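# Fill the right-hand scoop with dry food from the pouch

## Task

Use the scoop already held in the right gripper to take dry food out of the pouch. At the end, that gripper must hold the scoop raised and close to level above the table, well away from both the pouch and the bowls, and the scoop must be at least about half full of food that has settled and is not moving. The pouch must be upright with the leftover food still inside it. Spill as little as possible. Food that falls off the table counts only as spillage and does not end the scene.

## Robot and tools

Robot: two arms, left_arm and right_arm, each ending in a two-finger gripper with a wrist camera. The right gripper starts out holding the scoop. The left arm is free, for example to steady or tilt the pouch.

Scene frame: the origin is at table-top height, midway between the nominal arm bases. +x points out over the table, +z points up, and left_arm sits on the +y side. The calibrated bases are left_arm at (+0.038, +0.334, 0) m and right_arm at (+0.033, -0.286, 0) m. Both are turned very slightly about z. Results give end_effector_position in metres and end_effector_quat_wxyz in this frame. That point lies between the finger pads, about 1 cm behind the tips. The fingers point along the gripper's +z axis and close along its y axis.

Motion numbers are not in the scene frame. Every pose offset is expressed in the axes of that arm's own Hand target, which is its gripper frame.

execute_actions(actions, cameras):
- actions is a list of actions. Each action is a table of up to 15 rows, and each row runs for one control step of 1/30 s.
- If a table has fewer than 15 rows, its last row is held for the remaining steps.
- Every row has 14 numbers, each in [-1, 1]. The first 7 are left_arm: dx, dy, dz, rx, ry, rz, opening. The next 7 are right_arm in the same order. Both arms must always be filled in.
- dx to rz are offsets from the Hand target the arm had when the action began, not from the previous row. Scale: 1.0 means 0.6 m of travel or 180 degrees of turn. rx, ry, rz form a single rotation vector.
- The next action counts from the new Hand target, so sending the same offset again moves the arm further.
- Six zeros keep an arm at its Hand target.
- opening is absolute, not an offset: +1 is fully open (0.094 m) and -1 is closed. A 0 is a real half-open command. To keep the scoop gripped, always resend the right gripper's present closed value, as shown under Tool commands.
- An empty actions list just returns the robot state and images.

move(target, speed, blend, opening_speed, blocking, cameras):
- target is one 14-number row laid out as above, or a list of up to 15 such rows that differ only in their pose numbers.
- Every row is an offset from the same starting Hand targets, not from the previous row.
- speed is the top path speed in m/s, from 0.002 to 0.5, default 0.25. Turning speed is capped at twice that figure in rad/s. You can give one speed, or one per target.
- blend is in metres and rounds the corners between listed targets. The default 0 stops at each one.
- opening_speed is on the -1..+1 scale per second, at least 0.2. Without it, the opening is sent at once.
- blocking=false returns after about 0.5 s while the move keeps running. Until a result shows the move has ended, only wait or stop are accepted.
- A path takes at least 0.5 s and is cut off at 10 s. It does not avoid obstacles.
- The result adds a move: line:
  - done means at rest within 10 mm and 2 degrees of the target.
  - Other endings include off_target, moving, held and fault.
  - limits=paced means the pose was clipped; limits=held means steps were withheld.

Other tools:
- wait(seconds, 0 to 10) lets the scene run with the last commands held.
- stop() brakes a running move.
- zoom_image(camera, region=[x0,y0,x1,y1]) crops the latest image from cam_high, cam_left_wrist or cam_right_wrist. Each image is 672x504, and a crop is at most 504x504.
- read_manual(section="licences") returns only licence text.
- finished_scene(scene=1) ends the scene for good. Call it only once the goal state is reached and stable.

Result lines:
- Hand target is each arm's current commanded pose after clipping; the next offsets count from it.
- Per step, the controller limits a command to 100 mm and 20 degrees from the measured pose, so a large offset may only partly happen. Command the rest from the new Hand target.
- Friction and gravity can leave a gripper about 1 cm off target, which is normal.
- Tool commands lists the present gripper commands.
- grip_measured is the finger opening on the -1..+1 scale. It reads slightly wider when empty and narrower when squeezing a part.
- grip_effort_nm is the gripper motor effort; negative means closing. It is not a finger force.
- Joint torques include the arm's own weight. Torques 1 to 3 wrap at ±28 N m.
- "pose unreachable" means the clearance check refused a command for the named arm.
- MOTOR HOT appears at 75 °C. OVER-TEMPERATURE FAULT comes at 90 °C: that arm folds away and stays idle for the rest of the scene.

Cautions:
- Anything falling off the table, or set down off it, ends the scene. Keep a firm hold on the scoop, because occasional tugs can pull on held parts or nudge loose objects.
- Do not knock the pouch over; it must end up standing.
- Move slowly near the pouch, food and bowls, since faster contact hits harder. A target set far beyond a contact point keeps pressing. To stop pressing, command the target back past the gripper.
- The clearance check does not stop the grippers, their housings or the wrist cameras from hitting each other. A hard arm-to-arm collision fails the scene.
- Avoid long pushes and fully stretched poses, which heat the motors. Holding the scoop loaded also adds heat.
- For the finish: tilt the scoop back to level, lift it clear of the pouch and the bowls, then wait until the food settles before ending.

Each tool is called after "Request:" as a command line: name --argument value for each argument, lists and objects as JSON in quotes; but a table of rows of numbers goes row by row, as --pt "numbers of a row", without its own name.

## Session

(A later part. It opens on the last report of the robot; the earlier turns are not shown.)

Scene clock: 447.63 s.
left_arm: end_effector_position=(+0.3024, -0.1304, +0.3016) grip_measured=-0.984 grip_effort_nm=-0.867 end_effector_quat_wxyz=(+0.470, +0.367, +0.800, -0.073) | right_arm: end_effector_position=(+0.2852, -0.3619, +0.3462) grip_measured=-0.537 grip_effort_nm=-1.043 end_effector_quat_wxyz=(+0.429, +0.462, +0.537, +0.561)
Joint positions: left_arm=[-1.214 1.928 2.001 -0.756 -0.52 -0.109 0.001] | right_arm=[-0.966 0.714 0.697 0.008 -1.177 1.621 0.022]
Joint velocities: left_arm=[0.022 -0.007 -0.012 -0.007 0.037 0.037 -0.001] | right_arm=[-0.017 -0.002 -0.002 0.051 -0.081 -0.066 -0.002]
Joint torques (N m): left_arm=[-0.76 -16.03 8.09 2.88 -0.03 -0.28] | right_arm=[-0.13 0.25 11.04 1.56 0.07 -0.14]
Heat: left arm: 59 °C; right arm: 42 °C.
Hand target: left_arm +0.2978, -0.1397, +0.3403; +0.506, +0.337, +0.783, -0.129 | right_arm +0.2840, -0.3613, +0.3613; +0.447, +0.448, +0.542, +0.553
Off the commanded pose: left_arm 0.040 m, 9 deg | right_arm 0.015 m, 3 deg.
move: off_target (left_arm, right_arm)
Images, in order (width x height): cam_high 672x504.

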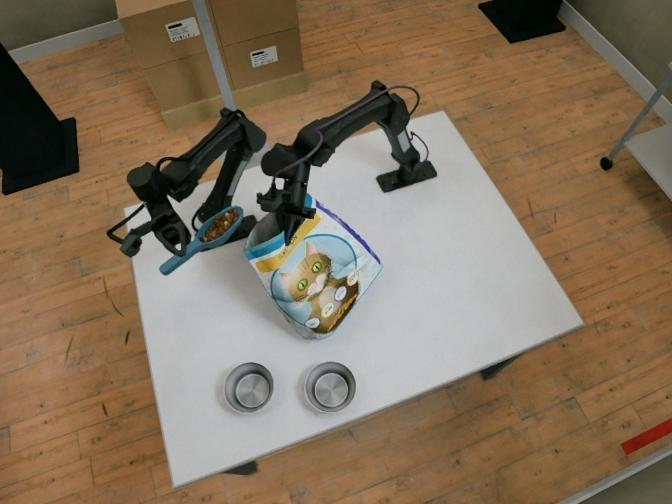

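Request:
move --pt "-0.0152 0.0477 0.0175 0.0159 -0.0126 -0.0354 -1 0 0 0 0 0 0 -0.977304" --pt "-0.0165 0.2208 0.007 0.0159 -0.0126 -0.0354 -1 0 0 0 0 0 0 -0.977304" --speed 0.08 --blend 0.01 --cameras '["cam_high","cam_left_wrist"]'

Scene clock: 451.40 s.
left_arm: end_effector_position=(+0.3972, -0.0464, +0.3009) grip_measured=-0.984 grip_effort_nm=-0.877 end_effector_quat_wxyz=(+0.445, +0.317, +0.826, -0.140) | right_arm: end_effector_position=(+0.2852, -0.3619, +0.3460) grip_measured=-0.537 grip_effort_nm=-1.038 end_effector_quat_wxyz=(+0.429, +0.462, +0.537, +0.561)
Joint positions: left_arm=[-0.864 1.787 1.809 -0.63 -0.164 -0.052 0.001] | right_arm=[-0.966 0.714 0.697 0.007 -1.177 1.62 0.022]
Joint velocities: left_arm=[-0.007 -0.017 0.002 0.066 0.051 -0.037 0.001] | right_arm=[-0.017 -0.007 -0.002 0.022 -0.007 -0.007 0]
Joint torques (N m): left_arm=[-0.51 -18.71 8.94 2.87 0.1 -0.02] | right_arm=[-0.18 0.28 11.12 1.58 0.08 -0.14]
Heat: left arm: 59 °C; right arm: 42 °C.
Hand target: left_arm +0.3898, -0.0480, +0.3628; +0.505, +0.303, +0.788, -0.183 | right_arm +0.2840, -0.3613, +0.3613; +0.447, +0.448, +0.542, +0.553
Off the commanded pose: left_arm 0.065 m, 10 deg | right_arm 0.015 m, 3 deg.
move: off_target (left_arm, right_arm)
Images, in order (width x height): cam_high 672x504, cam_left_wrist 672x504.

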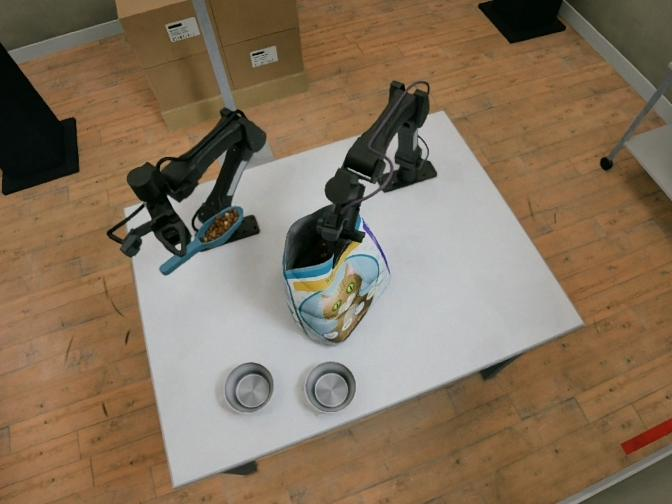

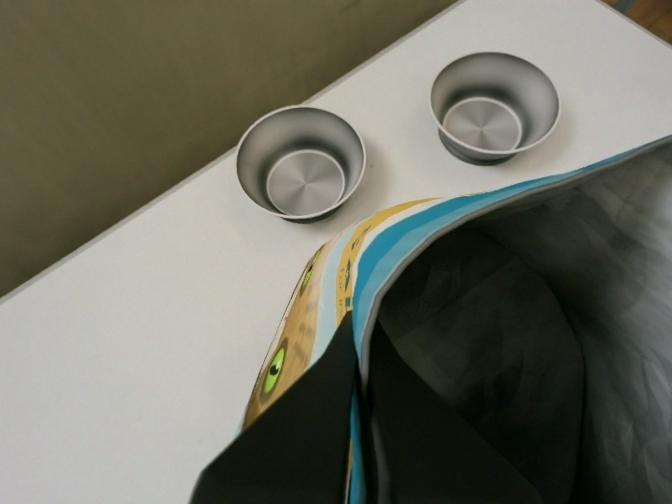

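Request:
move --pt "0.0518 0.1837 -0.0325 0.006 0.023 0 -1 0 0 0 0 0 0 -0.977304" --pt "0.0832 0.307 -0.0163 0.0116 0.045 -0.0009 -1 0 0 0 0 0 0 -0.977304" --speed 0.08 --blend 0.01 --cameras '["cam_high","cam_left_wrist"]'

Scene clock: 454.60 s.
left_arm: end_effector_position=(+0.4615, +0.1114, +0.2776) grip_measured=-0.984 grip_effort_nm=-0.872 end_effector_quat_wxyz=(+0.368, +0.322, +0.854, -0.180) | right_arm: end_effector_position=(+0.2852, -0.3619, +0.3459) grip_measured=-0.537 grip_effort_nm=-1.038 end_effector_quat_wxyz=(+0.429, +0.462, +0.537, +0.561)
Joint positions: left_arm=[-0.357 1.732 1.758 -0.807 0.332 0.219 0.001] | right_arm=[-0.966 0.714 0.697 0.006 -1.177 1.62 0.022]
Joint velocities: left_arm=[-0.012 -0.007 0.002 -0.037 0.037 0.022 -0.001] | right_arm=[-0.007 -0.022 -0.002 -0.037 -0.022 0.022 0]
Joint torques (N m): left_arm=[1.43 -9.83 13 2.91 0.19 0.11] | right_arm=[-0.23 0.29 11.12 1.58 0.06 -0.14]
Heat: left arm: 59 °C; right arm: 42 °C.
Hand target: left_arm +0.4882, +0.1088, +0.3219; +0.441, +0.323, +0.818, -0.177 | right_arm +0.2840, -0.3613, +0.3613; +0.447, +0.448, +0.542, +0.553
Off the commanded pose: left_arm 0.055 m, 9 deg | right_arm 0.015 m, 3 deg.
move: off_target (left_arm, right_arm)
Images, in order (width x height): cam_high 672x504, cam_left_wrist 672x504.

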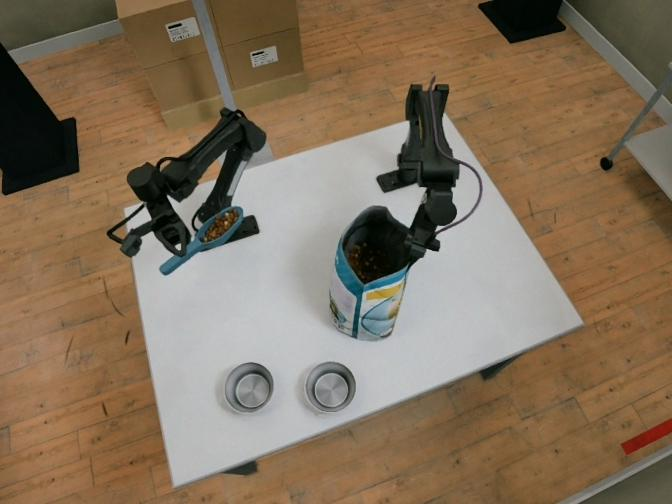

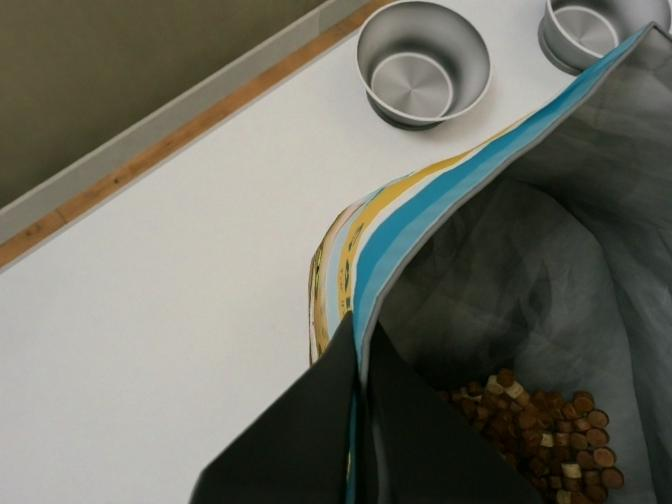

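Request:
move --target '[0.0613,0.0013,0.0035,0.0027,0.0611,-0.022,-1,0,0,0,0,0,0,-0.977304]' --speed 0.06 --cameras '["cam_high","cam_left_wrist"]'

Scene clock: 456.83 s.
left_arm: end_effector_position=(+0.4596, +0.1130, +0.2745) grip_measured=-0.984 grip_effort_nm=-0.877 end_effector_quat_wxyz=(+0.325, +0.320, +0.872, -0.179) | right_arm: end_effector_position=(+0.2852, -0.3619, +0.3459) grip_measured=-0.537 grip_effort_nm=-1.038 end_effector_quat_wxyz=(+0.429, +0.462, +0.537, +0.561)
Joint positions: left_arm=[-0.355 1.805 1.897 -0.966 0.332 0.222 0.001] | right_arm=[-0.966 0.714 0.697 0.006 -1.177 1.62 0.022]
Joint velocities: left_arm=[-0.037 -0.017 0.007 0.022 -0.037 -0.007 -0.001] | right_arm=[-0.002 -0.002 0.002 -0.022 -0.007 -0.037 -0.001]
Joint torques (N m): left_arm=[1.69 -9.33 11.3 1.84 -0.07 0.06] | right_arm=[-0.18 0.25 11.19 1.6 0.07 -0.14]
Heat: left arm: 59 °C; right arm: 42 °C.
Hand target: left_arm +0.4749, +0.1216, +0.2903; +0.353, +0.313, +0.866, -0.165 | right_arm +0.2840, -0.3613, +0.3613; +0.447, +0.448, +0.542, +0.553
Off the commanded pose: left_arm 0.024 m, 4 deg | right_arm 0.015 m, 3 deg.
move: off_target (left_arm, right_arm)
Images, in order (width x height): cam_high 672x504, cam_left_wrist 672x504.

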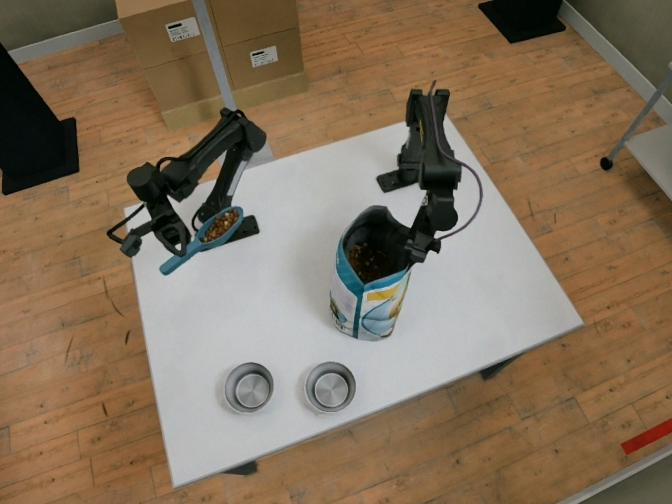

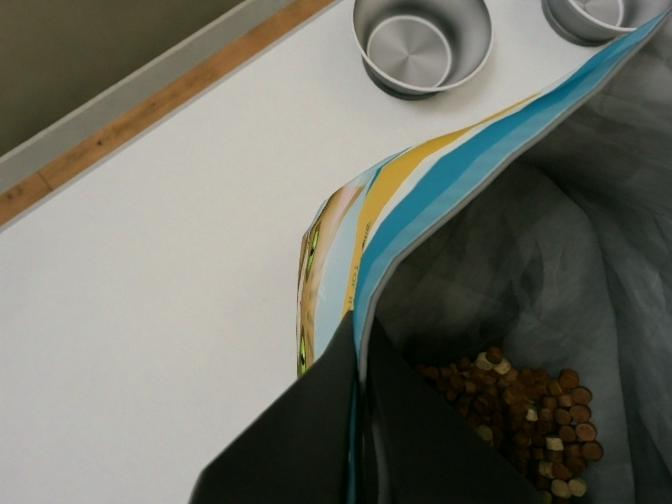

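Request:
zoom_image --camera "cam_high" --region '[300, 190, 480, 360]'

Scaled by 2.800 from the camera's 672x504 image, which has a finer 960x720 frame.

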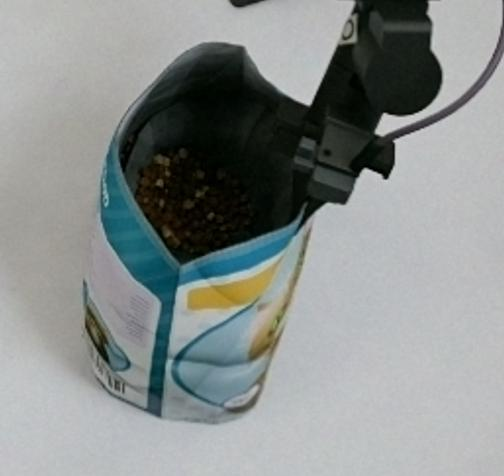

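Request:
move --target '[0.012,-0.0153,0.0035,0,0,0,-1,0,0,0,0,0,0,-0.977304]' --speed 0.06 --cameras '[]'

Request:
move --target '[0,0,0,0,0,0,-0.8,0,0,0,0,0,0,-0.977304]' --opening_speed 0.4 --cameras '["cam_high","cam_left_wrist"]'

Scene clock: 458.00 s.
left_arm: end_effector_position=(+0.4607, +0.1124, +0.2722) grip_measured=-0.984 grip_effort_nm=-0.877 end_effector_quat_wxyz=(+0.326, +0.321, +0.872, -0.177) | right_arm: end_effector_position=(+0.2852, -0.3619, +0.3459) grip_measured=-0.537 grip_effort_nm=-1.043 end_effector_quat_wxyz=(+0.429, +0.462, +0.537, +0.561)
Joint positions: left_arm=[-0.357 1.805 1.887 -0.955 0.327 0.222 0.001] | right_arm=[-0.966 0.714 0.697 0.006 -1.177 1.62 0.022]
Joint velocities: left_arm=[0.012 0.002 -0.002 -0.037 -0.022 0.11 0] | right_arm=[0.002 -0.002 -0.002 -0.051 -0.037 0.037 -0.001]
Joint torques (N m): left_arm=[0.2 -12.66 6.67 2.15 -0.15 -0.12] | right_arm=[-0.16 0.29 11.18 1.57 0.08 -0.17]
Heat: left arm: 59 °C; right arm: 42 °C.
Hand target: left_arm +0.4660, +0.1166, +0.2842; +0.352, +0.313, +0.866, -0.165 | right_arm +0.2840, -0.3613, +0.3613; +0.447, +0.448, +0.542, +0.553
Off the commanded pose: left_arm 0.014 m, 4 deg | right_arm 0.015 m, 3 deg.
move: off_target (left_arm, right_arm)
No camera images: "cameras" was empty.

Scene clock: 458.83 s.
left_arm: end_effector_position=(+0.4631, +0.1136, +0.2756) grip_measured=-0.801 grip_effort_nm=0.066 end_effector_quat_wxyz=(+0.334, +0.318, +0.871, -0.172) | right_arm: end_effector_position=(+0.2852, -0.3619, +0.3459) grip_measured=-0.537 grip_effort_nm=-1.048 end_effector_quat_wxyz=(+0.429, +0.462, +0.537, +0.561)
Joint positions: left_arm=[-0.357 1.8 1.887 -0.944 0.316 0.219 0.009] | right_arm=[-0.966 0.714 0.697 0.006 -1.177 1.62 0.022]
Joint velocities: left_arm=[0.002 -0.002 0.017 -0.037 0.022 0.022 -0.001] | right_arm=[0.002 0.007 -0.007 0.022 -0.051 0.007 0]
Joint torques (N m): left_arm=[0.17 -12.19 6.63 2.05 -0.04 -0.1] | right_arm=[-0.18 0.27 11.1 1.59 0.07 -0.15]
Heat: left arm: 59 °C; right arm: 42 °C.
Hand target: left_arm +0.4659, +0.1167, +0.2842; +0.352, +0.313, +0.866, -0.165 | right_arm +0.2840, -0.3613, +0.3613; +0.447, +0.448, +0.542, +0.553
Off the commanded pose: left_arm 0.010 m, 2 deg | right_arm 0.015 m, 3 deg.
move: off_target (right_arm)
Images, in order (width x height): cam_high 672x504, cam_left_wrist 672x504.

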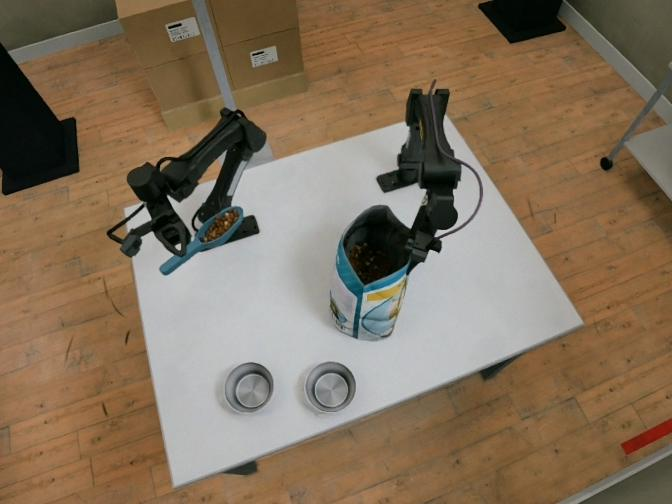

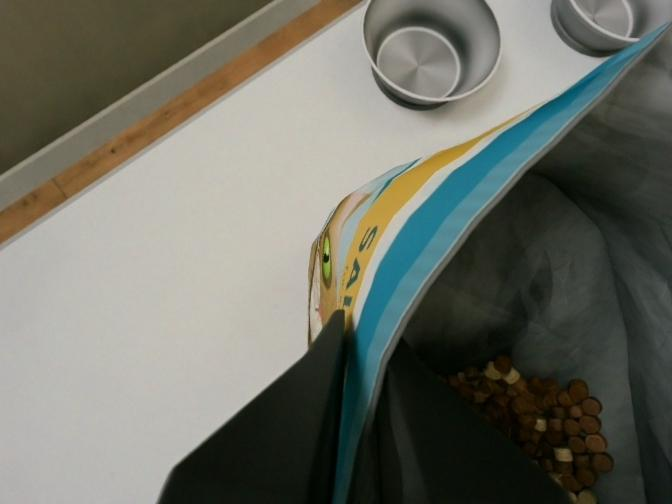

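Request:
move --target '[0,0,-0.11,0,0,0,-0.8,0,0,0,0,0,0,-0.977304]' --speed 0.08 --cameras '["cam_high","cam_left_wrist"]'

Scene clock: 460.27 s.
left_arm: end_effector_position=(+0.4383, +0.1446, +0.3150) grip_measured=-0.801 grip_effort_nm=0.056 end_effector_quat_wxyz=(+0.341, +0.311, +0.871, -0.168) | right_arm: end_effector_position=(+0.2852, -0.3619, +0.3459) grip_measured=-0.537 grip_effort_nm=-1.043 end_effector_quat_wxyz=(+0.429, +0.462, +0.537, +0.561)
Joint positions: left_arm=[-0.303 1.715 1.947 -1.086 0.339 0.249 0.009] | right_arm=[-0.966 0.714 0.697 0.006 -1.177 1.62 0.022]
Joint velocities: left_arm=[0.022 -0.007 -0.007 0.022 -0.051 0.007 0] | right_arm=[0.007 0.012 -0.007 0.007 -0.081 -0.007 -0.002]
Joint torques (N m): left_arm=[0.68 -11.21 9.02 1.4 0.13 0.09] | right_arm=[-0.14 0.27 11.1 1.58 0.09 -0.16]
Heat: left arm: 58 °C; right arm: 42 °C.
Hand target: left_arm +0.4323, +0.1503, +0.3297; +0.352, +0.313, +0.866, -0.165 | right_arm +0.2840, -0.3613, +0.3613; +0.447, +0.448, +0.542, +0.553
Off the commanded pose: left_arm 0.017 m, 1 deg | right_arm 0.015 m, 3 deg.
move: off_target (left_arm, right_arm)
Images, in order (width x height): cam_high 672x504, cam_left_wrist 672x504.

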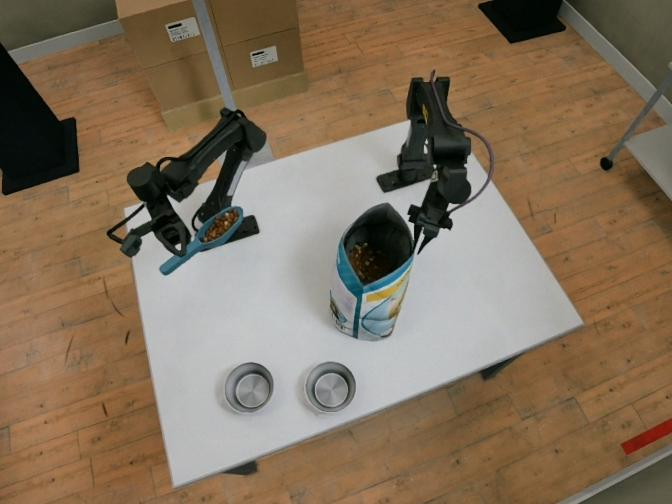

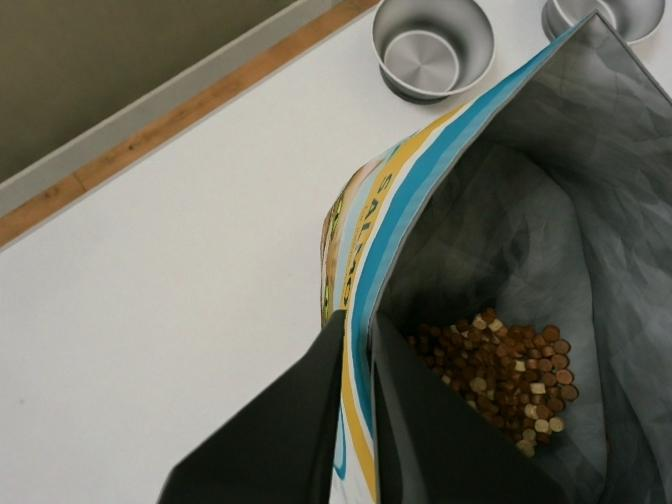

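Request:
move --pt "-0.104 -0.059 -0.175 -0.0067 -0.075 0.0121 -0.8 0 0 0 0 0 0 -0.977304" --pt "-0.144 -0.386 -0.168 -0.0134 -0.15 0.0242 -0.8 0.162 0.0153 0.106 0 0 0 -0.977304" --speed 0.15 --blend 0.03

Scene clock: 463.73 s.
left_arm: end_effector_position=(+0.2773, -0.0012, +0.4875) grip_measured=-0.801 grip_effort_nm=0.066 end_effector_quat_wxyz=(+0.564, +0.290, +0.745, -0.204) | right_arm: end_effector_position=(+0.3299, -0.2502, +0.3435) grip_measured=-0.537 grip_effort_nm=-1.043 end_effector_quat_wxyz=(+0.429, +0.464, +0.562, +0.533)
Joint positions: left_arm=[-1.106 1.499 2.035 -0.842 -0.378 -0.091 0.009] | right_arm=[-0.002 0.667 0.739 -0.135 -0.21 1.57 0.022]
Joint velocities: left_arm=[-0.002 0.002 0.002 0.022 -0.037 -0.022 0] | right_arm=[0.002 0.012 -0.007 -0.095 -0.081 -0.007 -0.001]
Joint torques (N m): left_arm=[-0.21 -4.83 5.63 2.27 -0.15 -0.15] | right_arm=[0.58 0.16 11.7 2.27 0.1 -0.15]
Heat: left arm: 58 °C; right arm: 43 °C.
Hand target: left_arm +0.2801, -0.0062, +0.4793; +0.559, +0.289, +0.751, -0.199 | right_arm +0.3275, -0.2497, +0.3682; +0.449, +0.446, +0.552, +0.543
Off the commanded pose: left_arm 0.013 m, 1 deg | right_arm 0.029 m, 4 deg.
move: off_target (left_arm, right_arm)

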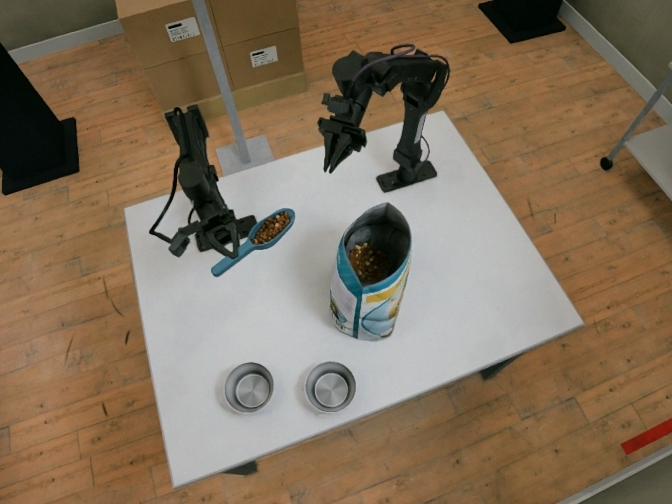

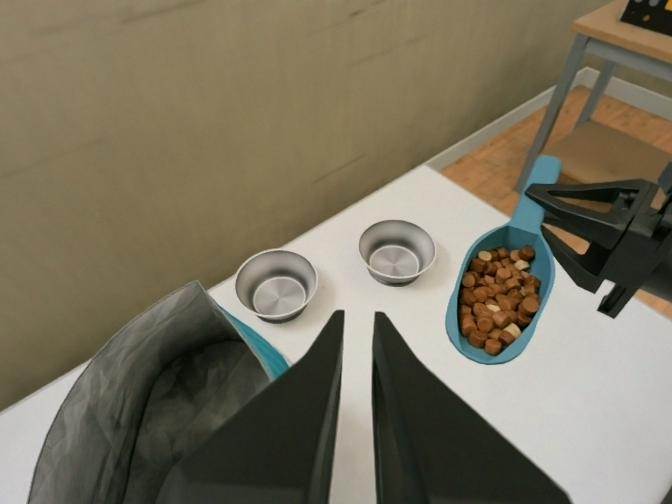

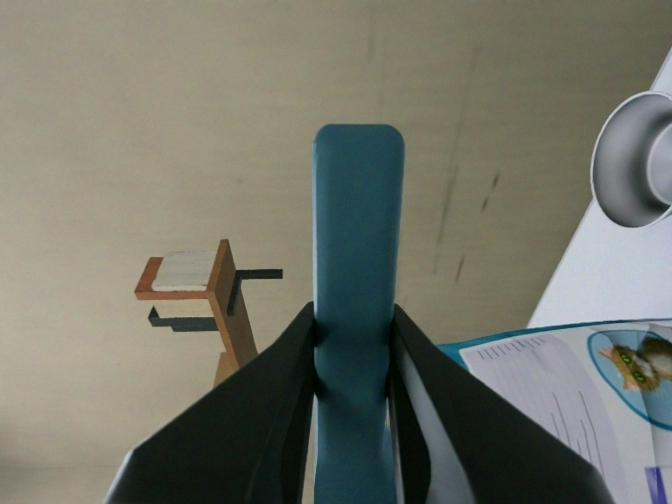

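Request:
zoom_image --camera "cam_left_wrist" --region '[420, 210, 590, 380]'

Request:
zoom_image --camera "cam_high" --region '[200, 190, 320, 290]'

Scaled by 2.965 from the camera's 672x504 image, which has a finer 960x720 frame.

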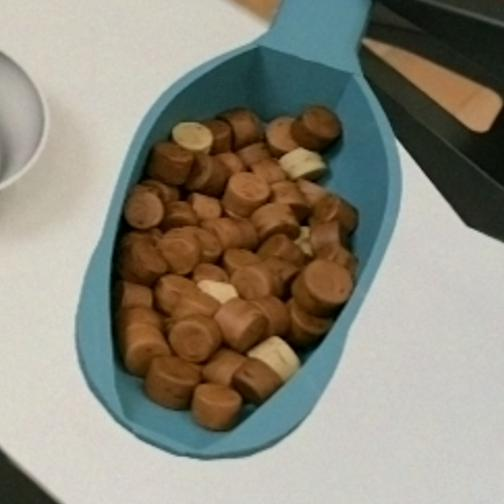

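Scaled by 4.200 from the camera's 672x504 image, which has a finer 960x720 frame.

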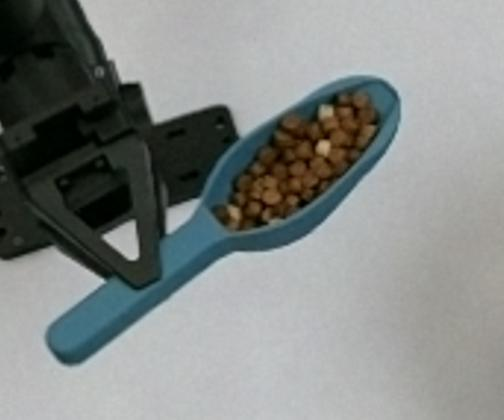

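Request:
zoom_image --camera "cam_left_wrist" --region '[440, 210, 560, 370]'

Request:
zoom_image --camera "cam_high" --region '[240, 200, 304, 256]'

Scaled by 3.150 from the camera's 672x504 image, which has a finer 960x720 frame.

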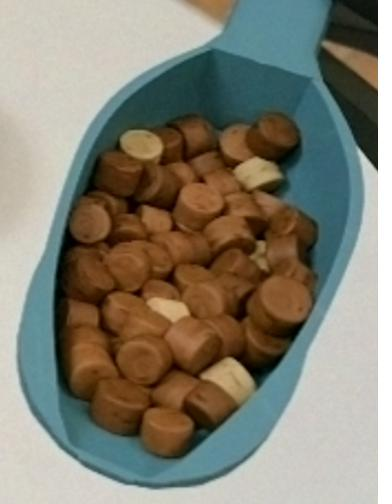

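Scaled by 7.875 from the camera's 672x504 image, which has a finer 960x720 frame.

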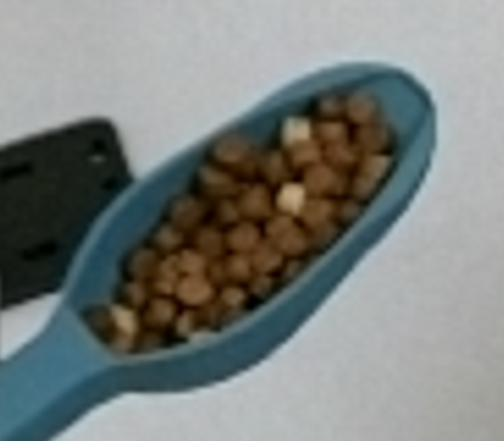

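Request:
move --pt "0.1235 -0.2198 0.0277 0 0 0 -1 -0.0268 -0.0042 -0.0353 0 0 0 -0.977304" --pt "0.1907 -0.3118 0.153 0 0 0 -1 -0.0268 -0.0042 -0.0353 0 0 0 -0.977304" --speed 0.12 --blend 0.02

Scene clock: 476.00 s.
left_arm: end_effector_position=(+0.1967, -0.1786, +0.3374) grip_measured=-0.994 grip_effort_nm=-0.325 end_effector_quat_wxyz=(+0.556, +0.299, +0.751, -0.195) | right_arm: end_effector_position=(+0.3151, -0.2710, +0.3490) grip_measured=-0.537 grip_effort_nm=-1.043 end_effector_quat_wxyz=(+0.432, +0.463, +0.556, +0.539)
Joint positions: left_arm=[-1.489 1.84 1.791 -0.376 -0.733 -0.252 0] | right_arm=[-0.19 0.613 0.739 -0.176 -0.395 1.57 0.022]
Joint velocities: left_arm=[0.017 -0.007 -0.002 0.037 -0.051 -0.037 0] | right_arm=[-0.017 0.007 -0.012 0.007 0.051 0.007 -0.001]
Joint torques (N m): left_arm=[0.23 -9.73 10.14 2.07 -0.24 -0.11] | right_arm=[-0.49 -0.21 10.03 2.14 -0.09 -0.11]
Heat: left arm: 57 °C; right arm: 45 °C.
Hand target: left_arm +0.1994, -0.1819, +0.3426; +0.560, +0.289, +0.751, -0.199 | right_arm +0.3101, -0.2706, +0.3660; +0.448, +0.447, +0.551, +0.545
Off the commanded pose: left_arm 0.004 m, 1 deg | right_arm 0.018 m, 3 deg.
move: off_target (right_arm)

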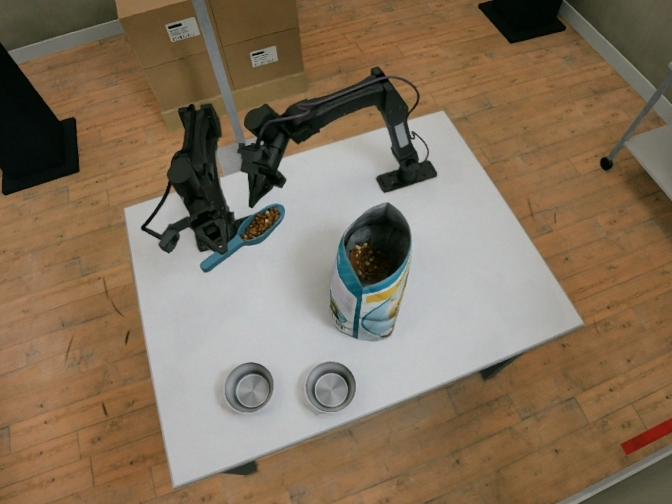

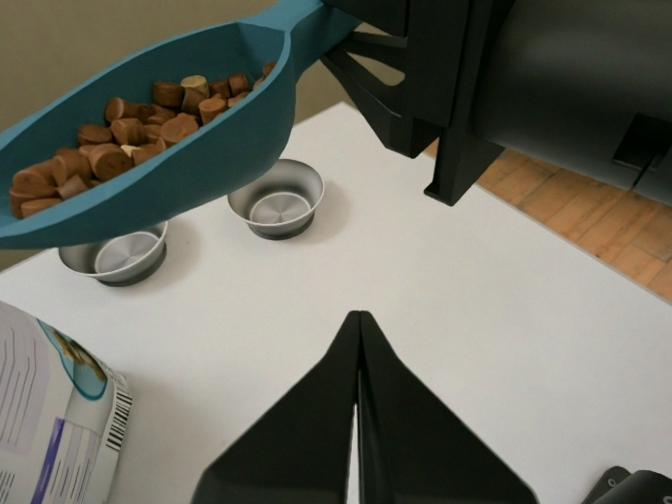

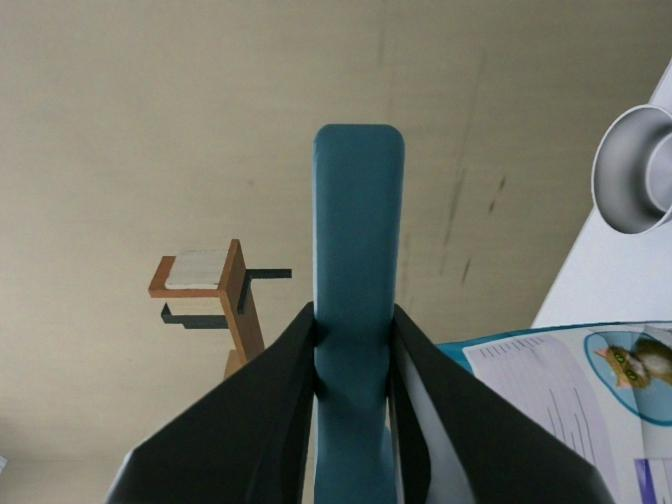

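Request:
wait --seconds 0

Request:
zoom_image --camera "cam_left_wrist" --region '[0, 0, 330, 260]'

Scene clock: 476.87 s.
left_arm: end_effector_position=(+0.1967, -0.1786, +0.3374) grip_measured=-0.994 grip_effort_nm=-0.325 end_effector_quat_wxyz=(+0.556, +0.299, +0.751, -0.195) | right_arm: end_effector_position=(+0.3151, -0.2710, +0.3489) grip_measured=-0.537 grip_effort_nm=-1.038 end_effector_quat_wxyz=(+0.432, +0.463, +0.556, +0.539)
Joint positions: left_arm=[-1.489 1.84 1.791 -0.376 -0.733 -0.252 0] | right_arm=[-0.19 0.613 0.739 -0.176 -0.395 1.57 0.022]
Joint velocities: left_arm=[-0.002 -0.012 -0.007 -0.051 -0.081 0.022 -0.001] | right_arm=[0.012 -0.012 -0.002 0.022 0.051 0.022 0.001]
Joint torques (N m): left_arm=[0.23 -9.68 10.14 2.07 -0.24 -0.11] | right_arm=[-0.46 -0.2 10.06 2.12 -0.08 -0.12]
Heat: left arm: 57 °C; right arm: 45 °C.
Hand target: left_arm +0.1994, -0.1819, +0.3425; +0.560, +0.289, +0.751, -0.199 | right_arm +0.3101, -0.2706, +0.3659; +0.448, +0.447, +0.551, +0.545
Tool commands: left_gripper/opening=-1.0 right_gripper/opening=-0.977304
Off the commanded pose: left_arm 0.004 m, 1 deg | right_arm 0.018 m, 3 deg.

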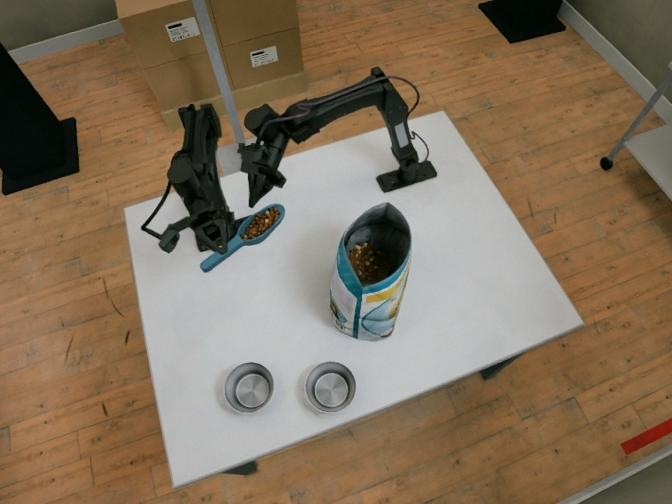

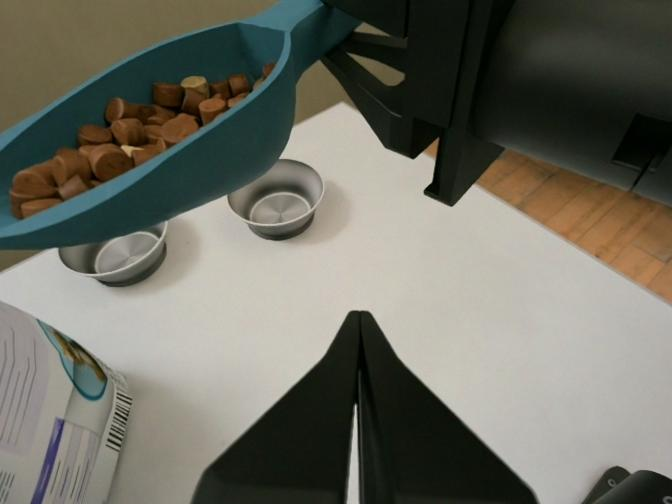

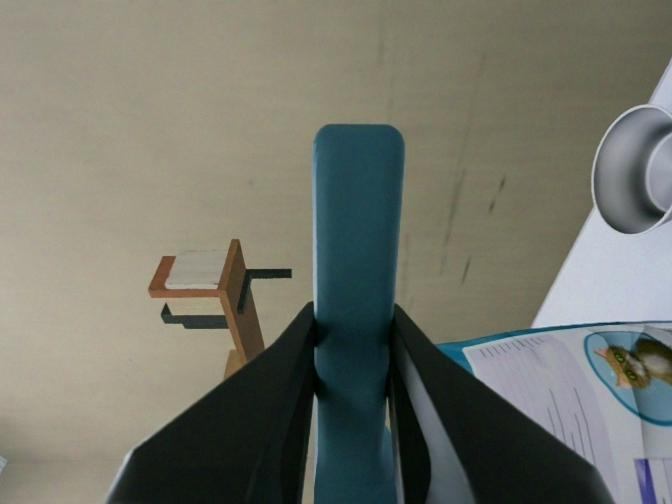

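Scaled by 1.527 from the camera's 672x504 image, which has a finer 960x720 frame.

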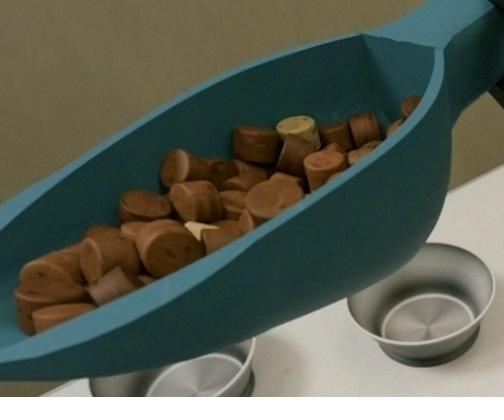

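Request:
zoom_image --camera "cam_left_wrist" --region '[140, 0, 340, 260]'

Request:
zoom_image --camera "cam_left_wrist" --region '[0, 60, 200, 260]'

Scaled by 1.938 from the camera's 672x504 image, which has a finer 960x720 frame.

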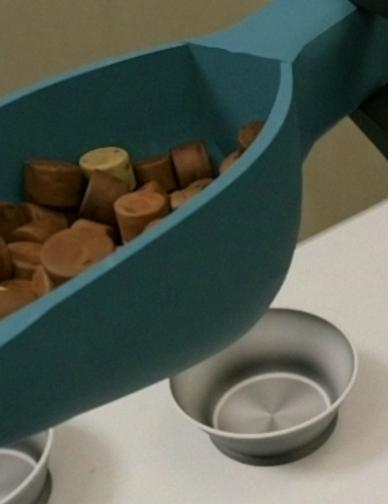

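Scaled by 2.520 from the camera's 672x504 image, which has a finer 960x720 frame.

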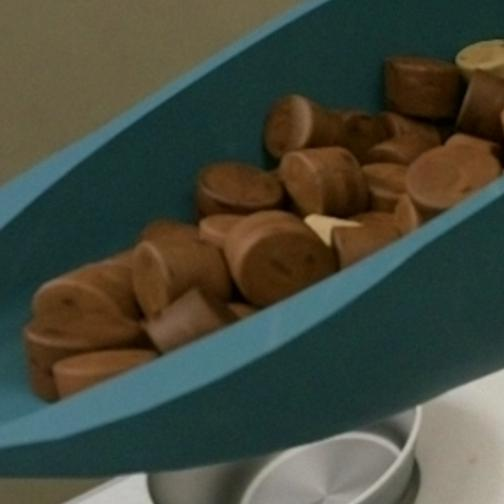

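Request:
move --pt "-0.0304 0.047 0.0147 0 0 0 -1 0 0 0 0 0 0 -0.977304" --pt "-0.0352 0.0717 0.0322 0 0 0 -1 0 0 0 0 0 0 -0.977304" --speed 0.05

Scene clock: 483.17 s.
left_arm: end_effector_position=(+0.2456, -0.1692, +0.3404) grip_measured=-0.994 grip_effort_nm=-0.315 end_effector_quat_wxyz=(+0.551, +0.294, +0.757, -0.190) | right_arm: end_effector_position=(+0.3151, -0.2710, +0.3489) grip_measured=-0.537 grip_effort_nm=-1.043 end_effector_quat_wxyz=(+0.432, +0.463, +0.556, +0.539)
Joint positions: left_arm=[-1.369 1.84 1.808 -0.376 -0.632 -0.211 0] | right_arm=[-0.19 0.613 0.739 -0.176 -0.395 1.57 0.022]
Joint velocities: left_arm=[-0.002 -0.007 0.007 -0.037 -0.037 -0.051 0] | right_arm=[-0.012 -0.017 0.007 0.139 0.022 -0.022 -0.001]
Joint torques (N m): left_arm=[0.21 -12.72 9.54 2.07 -0.11 0.08] | right_arm=[-0.53 -0.16 10.06 2.14 -0.07 -0.12]
Heat: left arm: 56 °C; right arm: 45 °C.
Hand target: left_arm +0.2458, -0.1659, +0.3572; +0.559, +0.289, +0.751, -0.199 | right_arm +0.3101, -0.2706, +0.3659; +0.448, +0.447, +0.551, +0.545
Off the commanded pose: left_arm 0.018 m, 2 deg | right_arm 0.018 m, 3 deg.
move: off_target (left_arm, right_arm)

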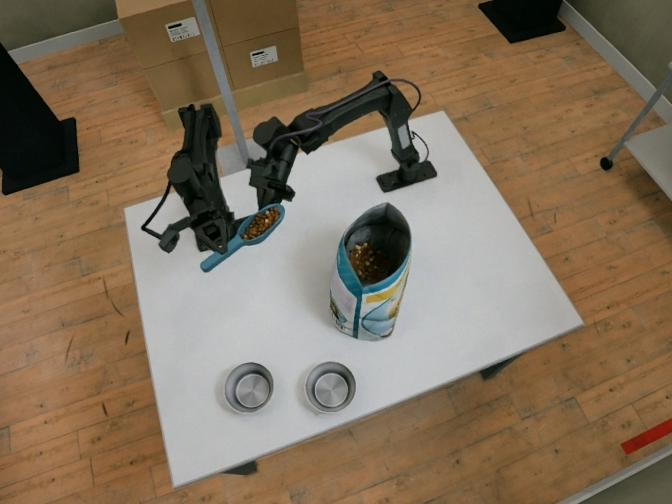

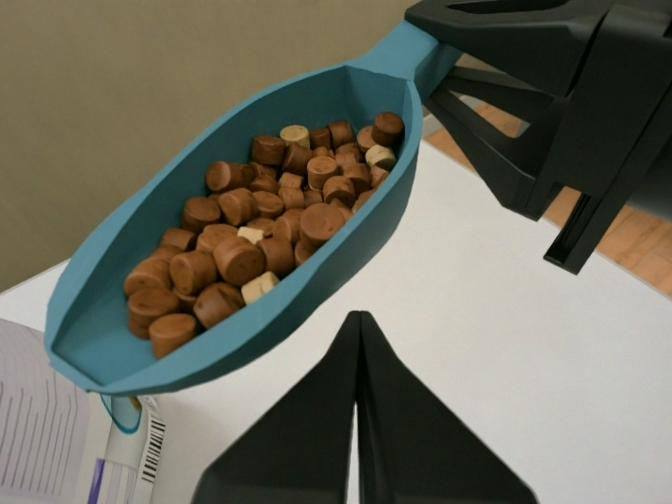

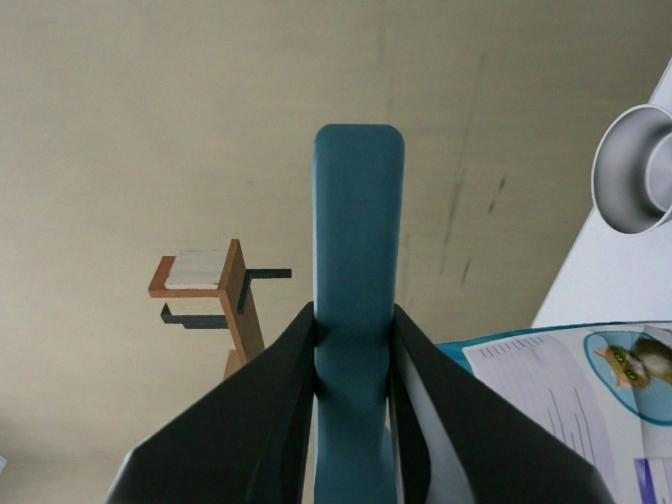

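Request:
move --pt "-0.0245 0.0045 -0.011 0 0 0 -1 0 0 0 0 0 0 -0.977304" --pt "-0.0368 0.0745 0.0352 0 0 0 -1 0 0 0 0 0 0 -0.977304" --speed 0.04

Scene clock: 485.50 s.
left_arm: end_effector_position=(+0.2865, -0.1581, +0.3568) grip_measured=-0.994 grip_effort_nm=-0.315 end_effector_quat_wxyz=(+0.545, +0.303, +0.756, -0.200) | right_arm: end_effector_position=(+0.3156, -0.2748, +0.3487) grip_measured=-0.537 grip_effort_nm=-1.043 end_effector_quat_wxyz=(+0.437, +0.468, +0.552, +0.534)
Joint positions: left_arm=[-1.251 1.84 1.872 -0.411 -0.493 -0.158 0] | right_arm=[-0.194 0.613 0.739 -0.177 -0.38 1.57 0.022]
Joint velocities: left_arm=[-0.017 0.002 -0.017 -0.022 -0.037 -0.022 0] | right_arm=[-0.002 -0.012 0.012 -0.066 0.066 0.037 0]
Joint torques (N m): left_arm=[1.21 -12.42 9.09 2.22 -0.25 0.09] | right_arm=[-0.16 -0.18 10.07 2.13 -0.26 -0.12]
Heat: left arm: 56 °C; right arm: 45 °C.
Hand target: left_arm +0.2950, -0.1500, +0.3724; +0.559, +0.289, +0.751, -0.199 | right_arm +0.3101, -0.2707, +0.3660; +0.448, +0.447, +0.551, +0.545
Off the commanded pose: left_arm 0.020 m, 2 deg | right_arm 0.019 m, 3 deg.
move: off_target (left_arm, right_arm)

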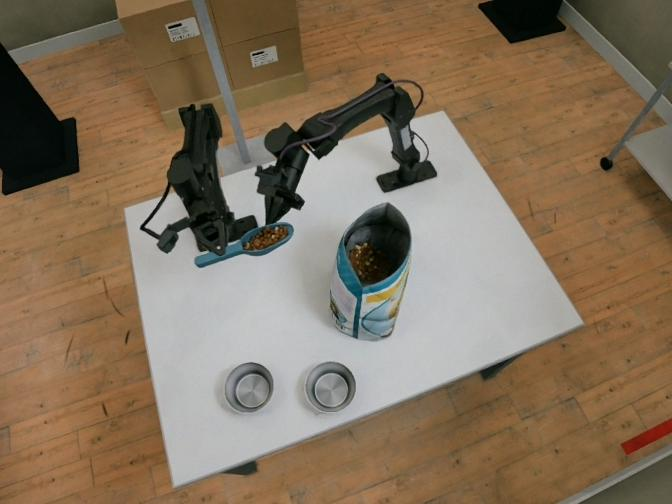

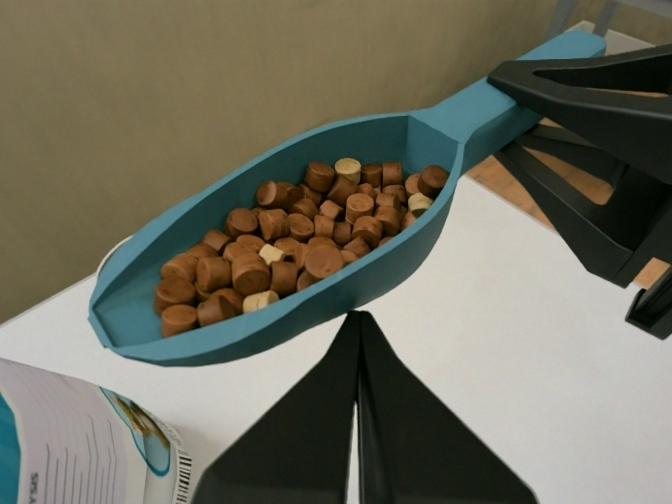

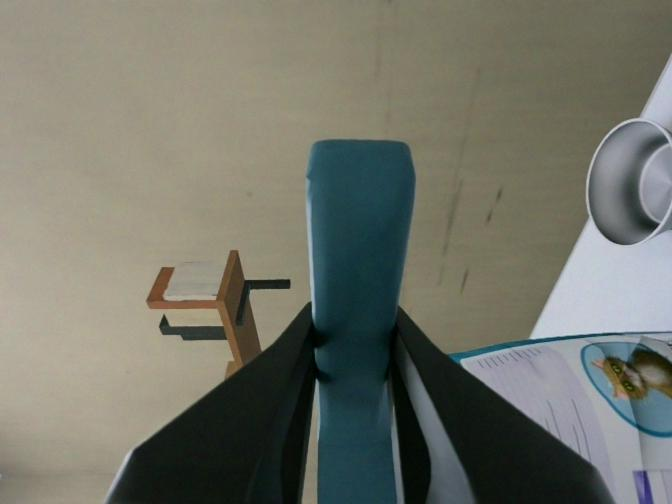

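Request:
move --target '[-0.0148,0.0471,0.052,0,0,0,-1,0,0,0,0,0,0,-0.977304]' --speed 0.04

Scene clock: 488.40 s.
left_arm: end_effector_position=(+0.3286, -0.1471, +0.3713) grip_measured=-0.994 grip_effort_nm=-0.315 end_effector_quat_wxyz=(+0.553, +0.293, +0.753, -0.204) | right_arm: end_effector_position=(+0.3157, -0.2753, +0.3475) grip_measured=-0.537 grip_effort_nm=-1.048 end_effector_quat_wxyz=(+0.436, +0.471, +0.552, +0.533)
Joint positions: left_arm=[-1.148 1.865 1.938 -0.411 -0.409 -0.121 0] | right_arm=[-0.194 0.613 0.739 -0.182 -0.377 1.57 0.022]
Joint velocities: left_arm=[0.002 0.002 -0.017 -0.066 -0.037 -0.007 0] | right_arm=[-0.002 0.002 -0.002 -0.051 -0.095 -0.037 0]
Joint torques (N m): left_arm=[0.91 -8.81 10.28 2.3 -0.13 0.1] | right_arm=[-0.23 -0.29 10.03 2.22 -0.29 -0.11]
Heat: left arm: 56 °C; right arm: 45 °C.
Hand target: left_arm +0.3377, -0.1502, +0.3721; +0.559, +0.289, +0.751, -0.199 | right_arm +0.3101, -0.2707, +0.3659; +0.448, +0.447, +0.551, +0.545
Off the commanded pose: left_arm 0.010 m, 1 deg | right_arm 0.020 m, 3 deg.
move: off_target (right_arm)

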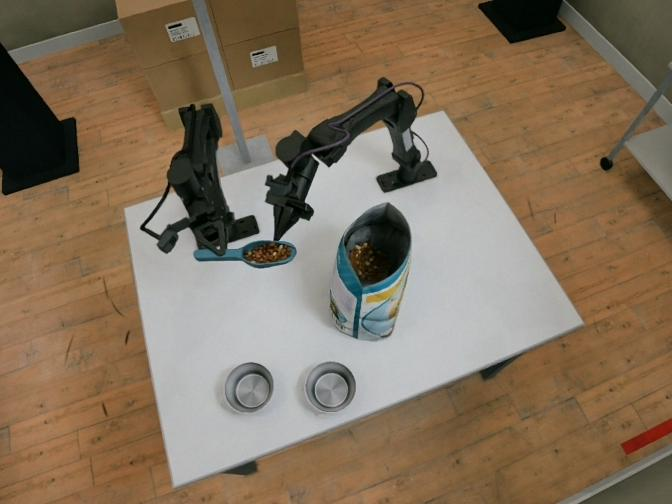

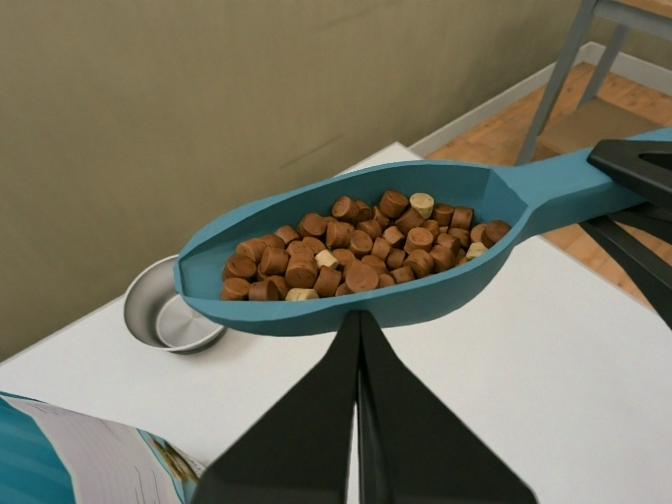

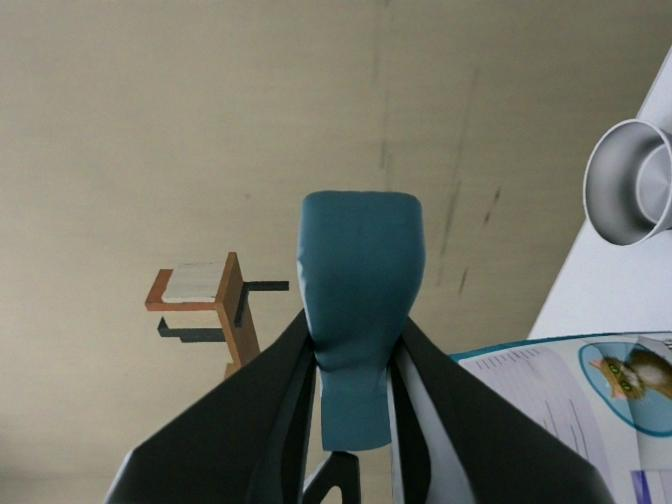

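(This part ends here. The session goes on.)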